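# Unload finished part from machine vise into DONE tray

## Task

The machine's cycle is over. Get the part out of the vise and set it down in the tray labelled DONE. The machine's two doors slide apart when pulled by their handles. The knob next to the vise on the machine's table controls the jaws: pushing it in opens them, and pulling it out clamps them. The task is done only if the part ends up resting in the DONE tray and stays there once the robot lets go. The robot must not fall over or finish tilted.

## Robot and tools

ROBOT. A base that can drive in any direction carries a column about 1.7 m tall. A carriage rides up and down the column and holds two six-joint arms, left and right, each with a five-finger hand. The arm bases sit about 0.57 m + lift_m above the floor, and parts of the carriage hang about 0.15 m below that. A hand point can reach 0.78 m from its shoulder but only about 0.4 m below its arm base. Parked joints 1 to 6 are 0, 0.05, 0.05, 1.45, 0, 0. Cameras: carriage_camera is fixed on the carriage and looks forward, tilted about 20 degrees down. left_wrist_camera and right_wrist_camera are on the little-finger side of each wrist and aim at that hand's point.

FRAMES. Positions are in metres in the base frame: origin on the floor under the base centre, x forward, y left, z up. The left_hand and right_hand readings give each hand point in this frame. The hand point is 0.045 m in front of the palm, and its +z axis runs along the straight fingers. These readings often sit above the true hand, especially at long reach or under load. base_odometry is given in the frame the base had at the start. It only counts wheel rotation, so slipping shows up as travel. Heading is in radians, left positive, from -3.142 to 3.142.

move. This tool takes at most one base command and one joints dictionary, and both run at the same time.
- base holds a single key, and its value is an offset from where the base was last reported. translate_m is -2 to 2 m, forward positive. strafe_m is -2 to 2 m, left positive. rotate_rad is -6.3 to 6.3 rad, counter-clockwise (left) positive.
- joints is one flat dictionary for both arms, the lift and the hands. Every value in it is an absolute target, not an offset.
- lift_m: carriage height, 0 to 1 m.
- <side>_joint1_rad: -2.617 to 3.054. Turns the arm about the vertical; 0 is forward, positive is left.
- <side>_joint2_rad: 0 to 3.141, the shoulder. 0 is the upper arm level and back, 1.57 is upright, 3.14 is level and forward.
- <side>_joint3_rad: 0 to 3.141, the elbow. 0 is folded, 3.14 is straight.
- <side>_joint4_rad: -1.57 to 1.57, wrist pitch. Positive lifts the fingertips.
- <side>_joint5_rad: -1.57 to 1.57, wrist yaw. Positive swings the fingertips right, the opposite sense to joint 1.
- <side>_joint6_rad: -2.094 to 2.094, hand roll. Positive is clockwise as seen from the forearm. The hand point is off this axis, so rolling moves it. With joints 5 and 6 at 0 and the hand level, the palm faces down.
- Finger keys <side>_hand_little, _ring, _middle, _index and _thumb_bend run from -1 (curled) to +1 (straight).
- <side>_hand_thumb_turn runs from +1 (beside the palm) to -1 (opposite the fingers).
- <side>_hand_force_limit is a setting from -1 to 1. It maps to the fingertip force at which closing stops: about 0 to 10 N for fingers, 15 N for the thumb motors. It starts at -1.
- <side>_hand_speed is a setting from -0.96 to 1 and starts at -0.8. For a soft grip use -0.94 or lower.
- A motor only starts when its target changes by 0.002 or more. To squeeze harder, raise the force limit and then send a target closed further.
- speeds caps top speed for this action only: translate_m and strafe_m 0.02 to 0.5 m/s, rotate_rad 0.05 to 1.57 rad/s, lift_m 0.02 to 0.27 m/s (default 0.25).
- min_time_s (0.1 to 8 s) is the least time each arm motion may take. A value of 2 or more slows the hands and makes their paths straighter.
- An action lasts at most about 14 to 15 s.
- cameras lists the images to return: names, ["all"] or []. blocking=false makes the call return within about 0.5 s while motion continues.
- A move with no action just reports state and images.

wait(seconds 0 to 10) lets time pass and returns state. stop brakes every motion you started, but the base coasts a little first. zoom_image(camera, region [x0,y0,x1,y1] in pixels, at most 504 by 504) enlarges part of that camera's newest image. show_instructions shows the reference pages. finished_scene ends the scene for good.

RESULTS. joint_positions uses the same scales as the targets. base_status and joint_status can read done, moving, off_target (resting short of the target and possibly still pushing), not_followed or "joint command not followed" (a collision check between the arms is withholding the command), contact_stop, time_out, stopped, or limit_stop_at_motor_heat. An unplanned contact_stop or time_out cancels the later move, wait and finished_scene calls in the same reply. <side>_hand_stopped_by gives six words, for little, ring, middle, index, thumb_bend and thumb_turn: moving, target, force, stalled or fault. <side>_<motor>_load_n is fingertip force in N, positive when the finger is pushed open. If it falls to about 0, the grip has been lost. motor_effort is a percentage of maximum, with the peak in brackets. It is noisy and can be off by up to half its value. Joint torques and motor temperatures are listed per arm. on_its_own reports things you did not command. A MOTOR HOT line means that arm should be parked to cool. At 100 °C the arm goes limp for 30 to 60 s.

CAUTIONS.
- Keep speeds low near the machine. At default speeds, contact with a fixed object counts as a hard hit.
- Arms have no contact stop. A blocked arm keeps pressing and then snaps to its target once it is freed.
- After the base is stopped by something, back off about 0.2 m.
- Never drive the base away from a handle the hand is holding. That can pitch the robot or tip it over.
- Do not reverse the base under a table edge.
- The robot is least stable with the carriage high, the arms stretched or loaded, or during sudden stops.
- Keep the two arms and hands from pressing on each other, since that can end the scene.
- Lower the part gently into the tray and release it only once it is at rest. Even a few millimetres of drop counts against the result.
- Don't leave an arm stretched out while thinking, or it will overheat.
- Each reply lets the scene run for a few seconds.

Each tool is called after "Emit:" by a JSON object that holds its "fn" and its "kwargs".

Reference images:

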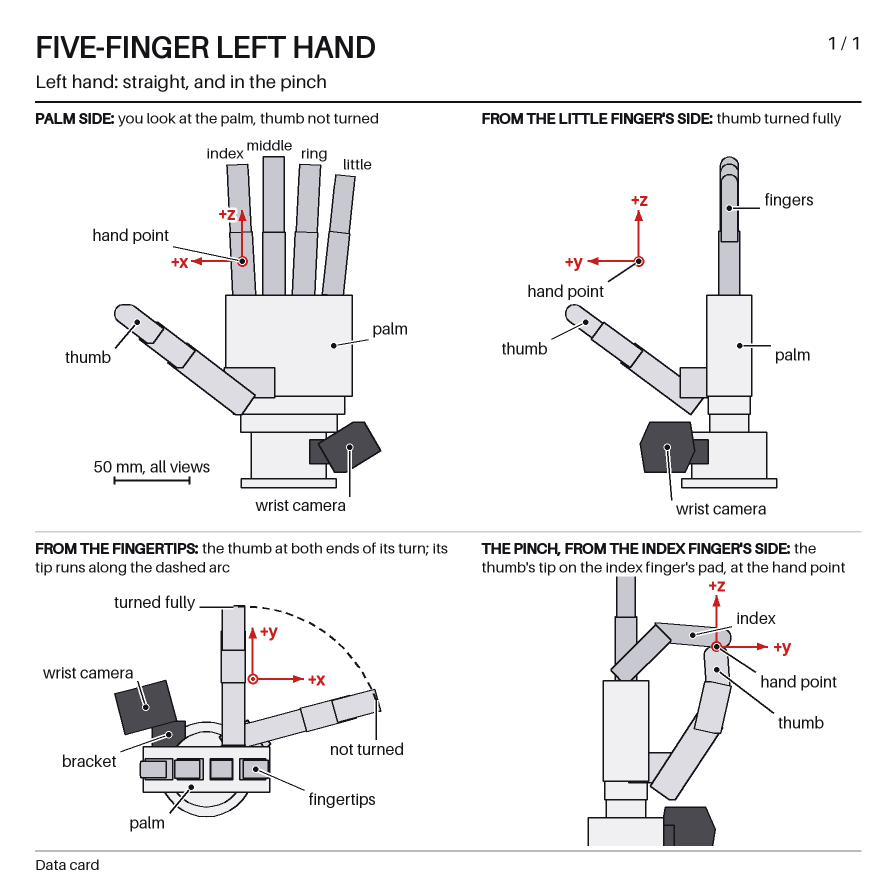

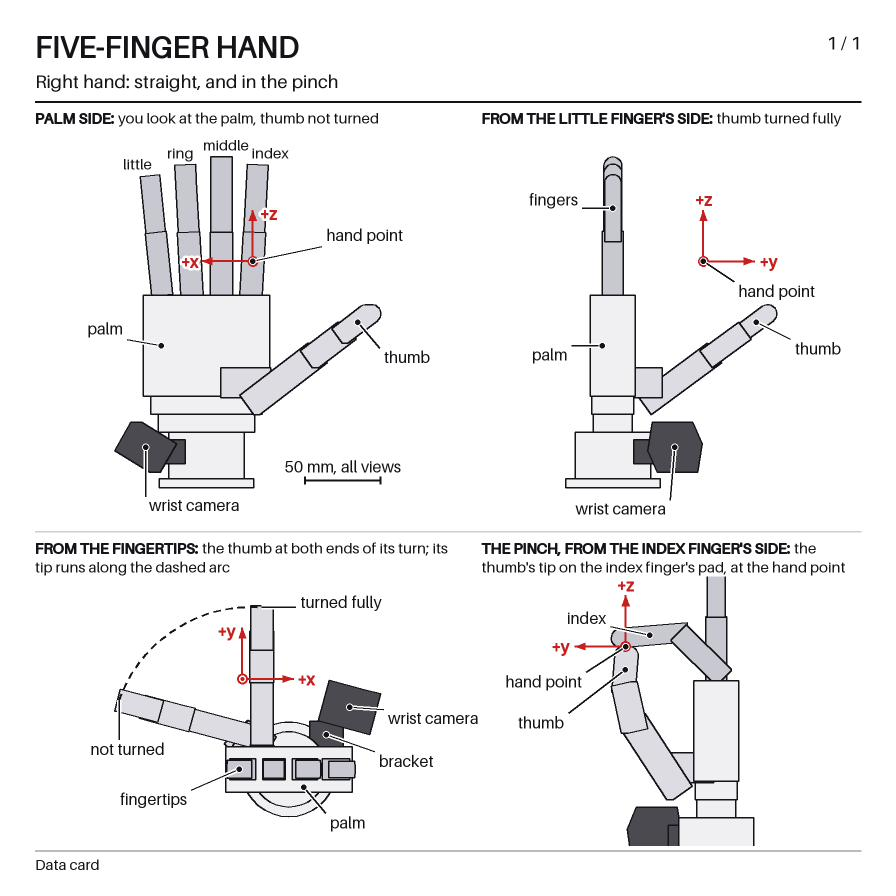

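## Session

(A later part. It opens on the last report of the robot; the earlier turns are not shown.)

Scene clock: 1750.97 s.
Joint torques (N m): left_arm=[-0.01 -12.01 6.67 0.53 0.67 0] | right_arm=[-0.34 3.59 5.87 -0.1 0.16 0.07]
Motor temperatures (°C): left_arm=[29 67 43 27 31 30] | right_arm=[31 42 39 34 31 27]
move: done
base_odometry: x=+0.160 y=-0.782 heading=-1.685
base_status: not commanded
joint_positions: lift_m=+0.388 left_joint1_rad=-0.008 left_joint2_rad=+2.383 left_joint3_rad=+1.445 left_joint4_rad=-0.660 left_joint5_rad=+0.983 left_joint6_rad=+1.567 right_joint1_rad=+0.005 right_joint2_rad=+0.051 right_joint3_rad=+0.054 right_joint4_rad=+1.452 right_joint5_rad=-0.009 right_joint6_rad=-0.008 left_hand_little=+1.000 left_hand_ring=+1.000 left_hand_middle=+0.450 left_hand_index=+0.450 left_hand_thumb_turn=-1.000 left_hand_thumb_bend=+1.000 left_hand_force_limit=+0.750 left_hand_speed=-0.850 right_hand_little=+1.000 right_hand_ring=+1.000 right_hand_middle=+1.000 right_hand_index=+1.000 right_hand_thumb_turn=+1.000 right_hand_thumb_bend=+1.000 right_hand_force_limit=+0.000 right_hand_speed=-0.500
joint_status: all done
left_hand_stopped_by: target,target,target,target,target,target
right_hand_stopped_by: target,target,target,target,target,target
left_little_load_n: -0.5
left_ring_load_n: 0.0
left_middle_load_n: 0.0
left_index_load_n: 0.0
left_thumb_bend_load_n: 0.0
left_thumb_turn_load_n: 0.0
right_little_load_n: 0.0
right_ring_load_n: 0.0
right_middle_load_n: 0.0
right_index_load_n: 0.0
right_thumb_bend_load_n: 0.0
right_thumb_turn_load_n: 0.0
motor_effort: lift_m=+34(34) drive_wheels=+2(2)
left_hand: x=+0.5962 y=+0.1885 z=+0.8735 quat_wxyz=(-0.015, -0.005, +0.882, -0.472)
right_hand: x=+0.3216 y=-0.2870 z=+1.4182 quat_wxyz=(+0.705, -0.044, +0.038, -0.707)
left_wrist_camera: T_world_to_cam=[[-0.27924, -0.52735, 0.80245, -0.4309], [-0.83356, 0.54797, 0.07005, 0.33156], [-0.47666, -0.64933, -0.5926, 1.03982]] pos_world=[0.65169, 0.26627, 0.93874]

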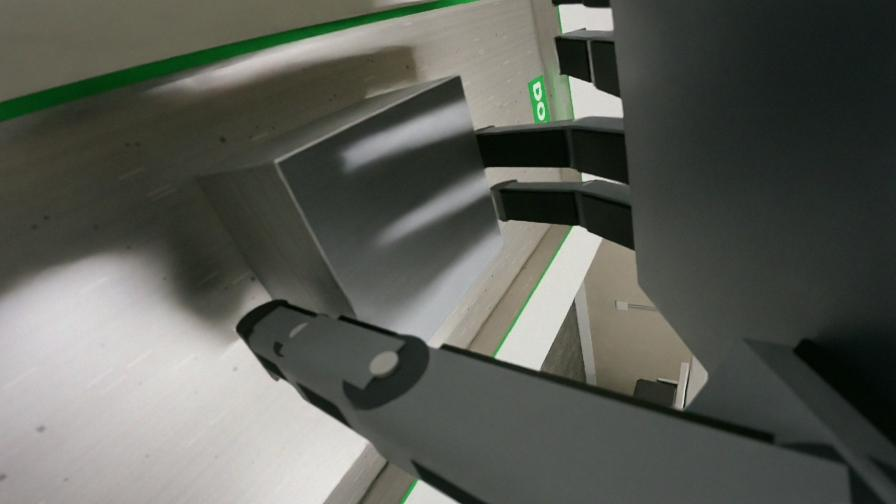

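Emit:
{"fn": "move", "kwargs": {"joints": {"left_hand_speed": -0.7, "left_hand_index": 0.75, "left_hand_middle": 0.75, "left_joint5_rad": 0.983}}}

Emit:
{"fn": "move", "kwargs": {"joints": {"lift_m": 0.43}, "speeds": {"lift_m": 0.05}, "cameras": ["carriage_camera", "left_wrist_camera"]}}

Scene clock: 1760.07 s.
Joint torques (N m): left_arm=[-0.02 -12.03 6.68 0.52 0.51 0] | right_arm=[-0.35 3.58 5.87 -0.1 0.16 0.08]
Motor temperatures (°C): left_arm=[29 68 43 27 31 30] | right_arm=[31 41 39 34 31 27]
move: done
base_odometry: x=+0.160 y=-0.782 heading=-1.685
base_status: not commanded
joint_positions: lift_m=+0.388 left_joint1_rad=-0.008 left_joint2_rad=+2.383 left_joint3_rad=+1.445 left_joint4_rad=-0.660 left_joint5_rad=+0.983 left_joint6_rad=+1.567 right_joint1_rad=+0.005 right_joint2_rad=+0.051 right_joint3_rad=+0.054 right_joint4_rad=+1.452 right_joint5_rad=-0.009 right_joint6_rad=-0.008 left_hand_little=+1.000 left_hand_ring=+1.000 left_hand_middle=+0.750 left_hand_index=+0.750 left_hand_thumb_turn=-1.000 left_hand_thumb_bend=+1.000 left_hand_force_limit=+0.750 left_hand_speed=-0.700 right_hand_little=+1.000 right_hand_ring=+1.000 right_hand_middle=+1.000 right_hand_index=+1.000 right_hand_thumb_turn=+1.000 right_hand_thumb_bend=+1.000 right_hand_force_limit=+0.000 right_hand_speed=-0.500
joint_status: all done
left_hand_stopped_by: target,target,target,target,target,target
right_hand_stopped_by: target,target,target,target,target,target
left_little_load_n: 0.0
left_ring_load_n: 0.0
left_middle_load_n: 0.0
left_index_load_n: 0.0
left_thumb_bend_load_n: 0.0
left_thumb_turn_load_n: 0.0
right_little_load_n: 0.0
right_ring_load_n: 0.0
right_middle_load_n: 0.0
right_index_load_n: 0.0
right_thumb_bend_load_n: 0.0
right_thumb_turn_load_n: 0.0
motor_effort: lift_m=+34(34) drive_wheels=+2(2)
left_hand: x=+0.5962 y=+0.1885 z=+0.8735 quat_wxyz=(-0.015, -0.005, +0.882, -0.472)
right_hand: x=+0.3216 y=-0.2870 z=+1.4182 quat_wxyz=(+0.705, -0.044, +0.038, -0.707)
pictures: none

Scene clock: 1761.23 s.
Joint torques (N m): left_arm=[-0.05 -12.1 6.27 0.52 0.5 0] | right_arm=[-0.36 3.6 5.91 -0.1 0.16 0.07]
Motor temperatures (°C): left_arm=[29 68 43 27 31 30] | right_arm=[31 41 39 34 31 27]
move: done
base_odometry: x=+0.160 y=-0.782 heading=-1.685
base_status: not commanded
joint_positions: lift_m=+0.430 left_joint1_rad=-0.008 left_joint2_rad=+2.383 left_joint3_rad=+1.450 left_joint4_rad=-0.658 left_joint5_rad=+0.983 left_joint6_rad=+1.567 right_joint1_rad=+0.005 right_joint2_rad=+0.051 right_joint3_rad=+0.054 right_joint4_rad=+1.452 right_joint5_rad=-0.009 right_joint6_rad=-0.008 left_hand_little=+1.000 left_hand_ring=+1.000 left_hand_middle=+0.750 left_hand_index=+0.750 left_hand_thumb_turn=-1.000 left_hand_thumb_bend=+1.000 left_hand_force_limit=+0.750 left_hand_speed=-0.700 right_hand_little=+1.000 right_hand_ring=+1.000 right_hand_middle=+1.000 right_hand_index=+1.000 right_hand_thumb_turn=+1.000 right_hand_thumb_bend=+1.000 right_hand_force_limit=+0.000 right_hand_speed=-0.500
joint_status: all done
left_hand_stopped_by: target,target,target,target,target,target
right_hand_stopped_by: target,target,target,target,target,target
left_little_load_n: 0.0
left_ring_load_n: 0.0
left_middle_load_n: 0.0
left_index_load_n: 0.0
left_thumb_bend_load_n: 0.0
left_thumb_turn_load_n: 0.0
right_little_load_n: 0.0
right_ring_load_n: 0.0
right_middle_load_n: 0.0
right_index_load_n: 0.0
right_thumb_bend_load_n: 0.0
right_thumb_turn_load_n: 0.0
motor_effort: lift_m=+41(48) drive_wheels=+2(3)
left_hand: x=+0.5984 y=+0.1885 z=+0.9156 quat_wxyz=(-0.012, -0.003, +0.882, -0.472)
right_hand: x=+0.3216 y=-0.2870 z=+1.4596 quat_wxyz=(+0.705, -0.044, +0.038, -0.707)
carriage_camera: T_world_to_cam=[[-0.05299, -0.99668, 0.06181, -0.08267], [-0.37834, -0.03724, -0.92492, 1.37522], [0.92415, -0.0724, -0.37511, 0.4137]] pos_world=[0.13361, -0.00122, 1.43226]
left_wrist_camera: T_world_to_cam=[[-0.28419, -0.52725, 0.80078, -0.45955], [-0.83393, 0.54804, 0.06489, 0.33539], [-0.47307, -0.64935, -0.59544, 1.06624]] pos_world=[0.6535, 0.26627, 0.98111]

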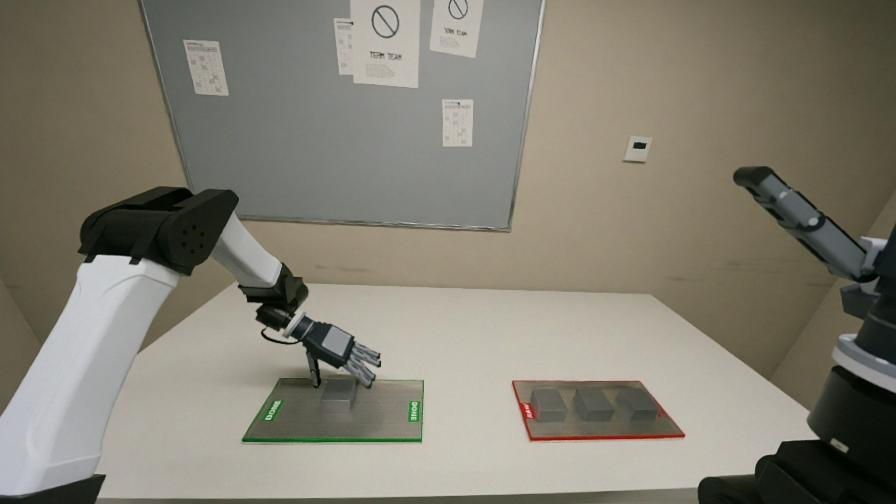

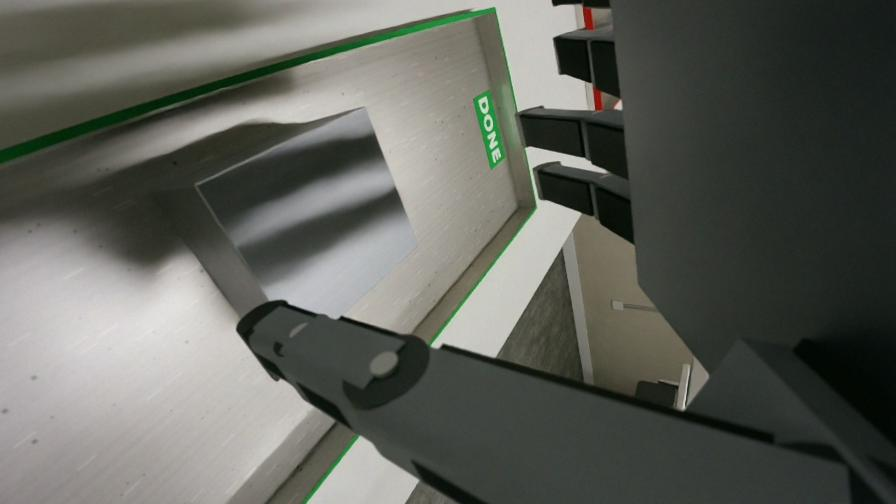

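Emit:
{"fn": "move", "kwargs": {"joints": {"lift_m": 0.6}, "speeds": {"lift_m": 0.1}}}

Emit:
{"fn": "move", "kwargs": {"base": {"translate_m": -0.35}, "speeds": {"translate_m": 0.15}, "cameras": ["carriage_camera"]}}

Emit:
{"fn": "zoom_image", "kwargs": {"camera": "carriage_camera", "region": [200, 300, 500, 504]}}

Scene clock: 1769.23 s.
Joint torques (N m): left_arm=[-0.03 -12.08 6.05 0.53 0.52 0] | right_arm=[-0.36 3.58 5.89 -0.09 0.15 0.07]
Motor temperatures (°C): left_arm=[29 68 42 27 31 30] | right_arm=[31 41 39 34 31 27]
move: done
base_odometry: x=+0.160 y=-0.782 heading=-1.685
base_status: not commanded
joint_positions: lift_m=+0.600 left_joint1_rad=-0.008 left_joint2_rad=+2.383 left_joint3_rad=+1.453 left_joint4_rad=-0.657 left_joint5_rad=+0.983 left_joint6_rad=+1.567 right_joint1_rad=+0.005 right_joint2_rad=+0.051 right_joint3_rad=+0.054 right_joint4_rad=+1.452 right_joint5_rad=-0.009 right_joint6_rad=-0.008 left_hand_little=+1.000 left_hand_ring=+1.000 left_hand_middle=+0.750 left_hand_index=+0.750 left_hand_thumb_turn=-1.000 left_hand_thumb_bend=+1.000 left_hand_force_limit=+0.750 left_hand_speed=-0.700 right_hand_little=+1.000 right_hand_ring=+1.000 right_hand_middle=+1.000 right_hand_index=+1.000 right_hand_thumb_turn=+1.000 right_hand_thumb_bend=+1.000 right_hand_force_limit=+0.000 right_hand_speed=-0.500
joint_status: all done
left_hand_stopped_by: target,target,target,target,target,target
right_hand_stopped_by: target,target,target,target,target,target
left_little_load_n: 0.0
left_ring_load_n: 0.0
left_middle_load_n: 0.0
left_index_load_n: 0.0
left_thumb_bend_load_n: 0.0
left_thumb_turn_load_n: 0.0
right_little_load_n: 0.0
right_ring_load_n: 0.0
right_middle_load_n: 0.0
right_index_load_n: 0.0
right_thumb_bend_load_n: 0.0
right_thumb_turn_load_n: 0.0
motor_effort: lift_m=+40(49) drive_wheels=+2(3)
left_hand: x=+0.5999 y=+0.1885 z=+1.0862 quat_wxyz=(-0.010, -0.002, +0.882, -0.472)
right_hand: x=+0.3217 y=-0.2870 z=+1.6296 quat_wxyz=(+0.705, -0.044, +0.038, -0.707)
pictures: none

Scene clock: 1772.57 s.
Joint torques (N m): left_arm=[-0.02 -12.05 6.11 0.51 0.51 0.01] | right_arm=[-0.35 3.56 5.86 -0.13 0.16 0.07]
Motor temperatures (°C): left_arm=[29 69 42 27 31 30] | right_arm=[31 41 39 34 31 27]
move: done
base_odometry: x=+0.200 y=-0.434 heading=-1.685
base_status: done
joint_positions: lift_m=+0.600 left_joint1_rad=-0.008 left_joint2_rad=+2.383 left_joint3_rad=+1.453 left_joint4_rad=-0.656 left_joint5_rad=+0.983 left_joint6_rad=+1.567 right_joint1_rad=+0.005 right_joint2_rad=+0.051 right_joint3_rad=+0.054 right_joint4_rad=+1.451 right_joint5_rad=-0.009 right_joint6_rad=-0.008 left_hand_little=+1.000 left_hand_ring=+1.000 left_hand_middle=+0.750 left_hand_index=+0.750 left_hand_thumb_turn=-1.000 left_hand_thumb_bend=+1.000 left_hand_force_limit=+0.750 left_hand_speed=-0.700 right_hand_little=+1.000 right_hand_ring=+1.000 right_hand_middle=+1.000 right_hand_index=+1.000 right_hand_thumb_turn=+1.000 right_hand_thumb_bend=+1.000 right_hand_force_limit=+0.000 right_hand_speed=-0.500
joint_status: not commanded
left_hand_stopped_by: target,target,target,target,target,target
right_hand_stopped_by: target,target,target,target,target,target
left_little_load_n: 0.0
left_ring_load_n: 0.0
left_middle_load_n: 0.0
left_index_load_n: 0.0
left_thumb_bend_load_n: 0.0
left_thumb_turn_load_n: 0.0
right_little_load_n: 0.0
right_ring_load_n: 0.0
right_middle_load_n: 0.0
right_index_load_n: 0.0
right_thumb_bend_load_n: 0.0
right_thumb_turn_load_n: 0.0
motor_effort: lift_m=+40(40) drive_wheels=+0(11)
left_hand: x=+0.6002 y=+0.1885 z=+1.0862 quat_wxyz=(-0.010, -0.002, +0.882, -0.472)
right_hand: x=+0.3219 y=-0.2870 z=+1.6296 quat_wxyz=(+0.705, -0.045, +0.038, -0.707)
carriage_camera: T_world_to_cam=[[-0.05299, -0.99668, 0.06181, -0.09318], [-0.37834, -0.03724, -0.92492, 1.53255], [0.92415, -0.0724, -0.37511, 0.47751]] pos_world=[0.13361, -0.00122, 1.60236]

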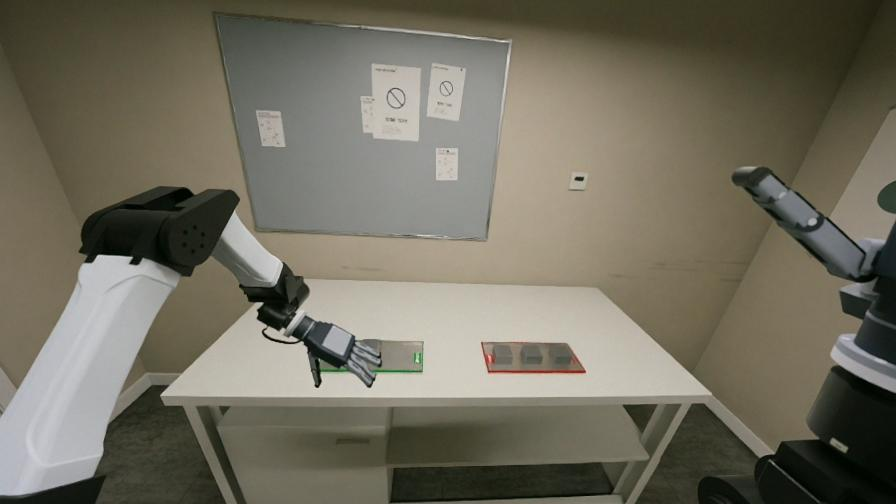

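Scaled by 1.680 from the camera's image (finer frame: 1280x720).

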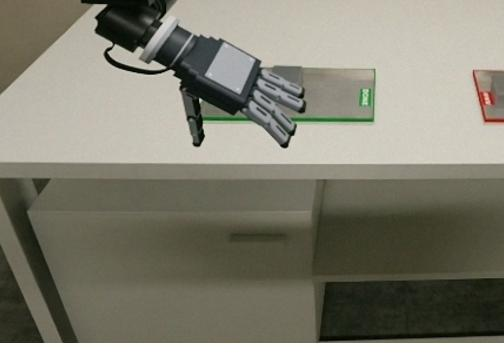

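Emit:
{"fn": "move", "kwargs": {"joints": {"left_joint1_rad": 0, "left_joint2_rad": 0.05, "left_joint3_rad": 0.05, "left_joint4_rad": 1.45, "left_joint5_rad": 0, "left_joint6_rad": 0, "left_hand_index": 1, "left_hand_middle": 1}, "min_time_s": 5, "cameras": ["carriage_camera"]}}

Emit:
{"fn": "zoom_image", "kwargs": {"camera": "carriage_camera", "region": [270, 310, 470, 400]}}

Scene clock: 1794.93 s.
Joint torques (N m): left_arm=[0.66 2.41 4.59 0.28 -0.16 -0.11] | right_arm=[-0.35 3.59 5.91 -0.09 0.16 0.07]
Motor temperatures (°C): left_arm=[29 67 42 28 30 30] | right_arm=[31 41 39 34 30 27]
move: done
base_odometry: x=+0.200 y=-0.434 heading=-1.685
base_status: not commanded
joint_positions: lift_m=+0.600 left_joint1_rad=-0.005 left_joint2_rad=+0.056 left_joint3_rad=+0.059 left_joint4_rad=+1.435 left_joint5_rad=+0.015 left_joint6_rad=+0.012 right_joint1_rad=+0.005 right_joint2_rad=+0.051 right_joint3_rad=+0.054 right_joint4_rad=+1.452 right_joint5_rad=-0.009 right_joint6_rad=-0.008 left_hand_little=+1.000 left_hand_ring=+1.000 left_hand_middle=+1.000 left_hand_index=+1.000 left_hand_thumb_turn=-1.000 left_hand_thumb_bend=+1.000 left_hand_force_limit=+0.750 left_hand_speed=-0.700 right_hand_little=+1.000 right_hand_ring=+1.000 right_hand_middle=+1.000 right_hand_index=+1.000 right_hand_thumb_turn=+1.000 right_hand_thumb_bend=+1.000 right_hand_force_limit=+0.000 right_hand_speed=-0.500
joint_status: all done
left_hand_stopped_by: target,target,target,target,target,target
right_hand_stopped_by: target,target,target,target,target,target
left_little_load_n: 0.0
left_ring_load_n: 0.0
left_middle_load_n: 0.0
left_index_load_n: 0.0
left_thumb_bend_load_n: 0.5
left_thumb_turn_load_n: 0.0
right_little_load_n: 0.0
right_ring_load_n: 0.0
right_middle_load_n: 0.0
right_index_load_n: 0.0
right_thumb_bend_load_n: 0.0
right_thumb_turn_load_n: 0.0
motor_effort: lift_m=+40(40) drive_wheels=-1(1)
left_hand: x=+0.3264 y=+0.2861 z=+1.6290 quat_wxyz=(+0.708, -0.041, +0.053, -0.703)
right_hand: x=+0.3218 y=-0.2870 z=+1.6296 quat_wxyz=(+0.705, -0.045, +0.038, -0.707)
carriage_camera: T_world_to_cam=[[-0.05299, -0.99668, 0.06181, -0.09318], [-0.37834, -0.03724, -0.92492, 1.53255], [0.92415, -0.0724, -0.37511, 0.47751]] pos_world=[0.13361, -0.00122, 1.60236]

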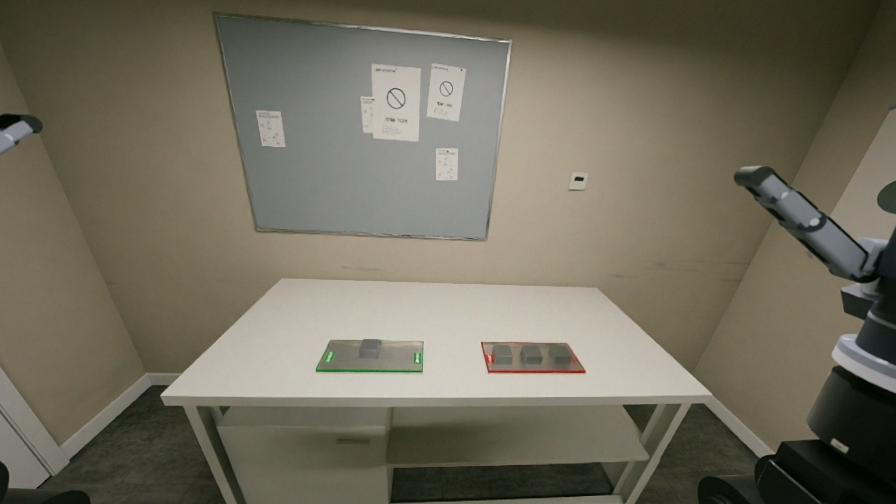

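Scaled by 2.520 from the camera's image (finer frame: 1280x720).

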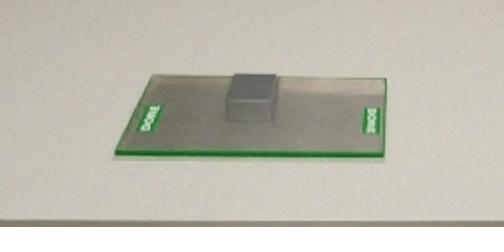

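Emit:
{"fn": "finished_scene", "kwargs": {"scene": 1}}

The scene is finished: the task was done.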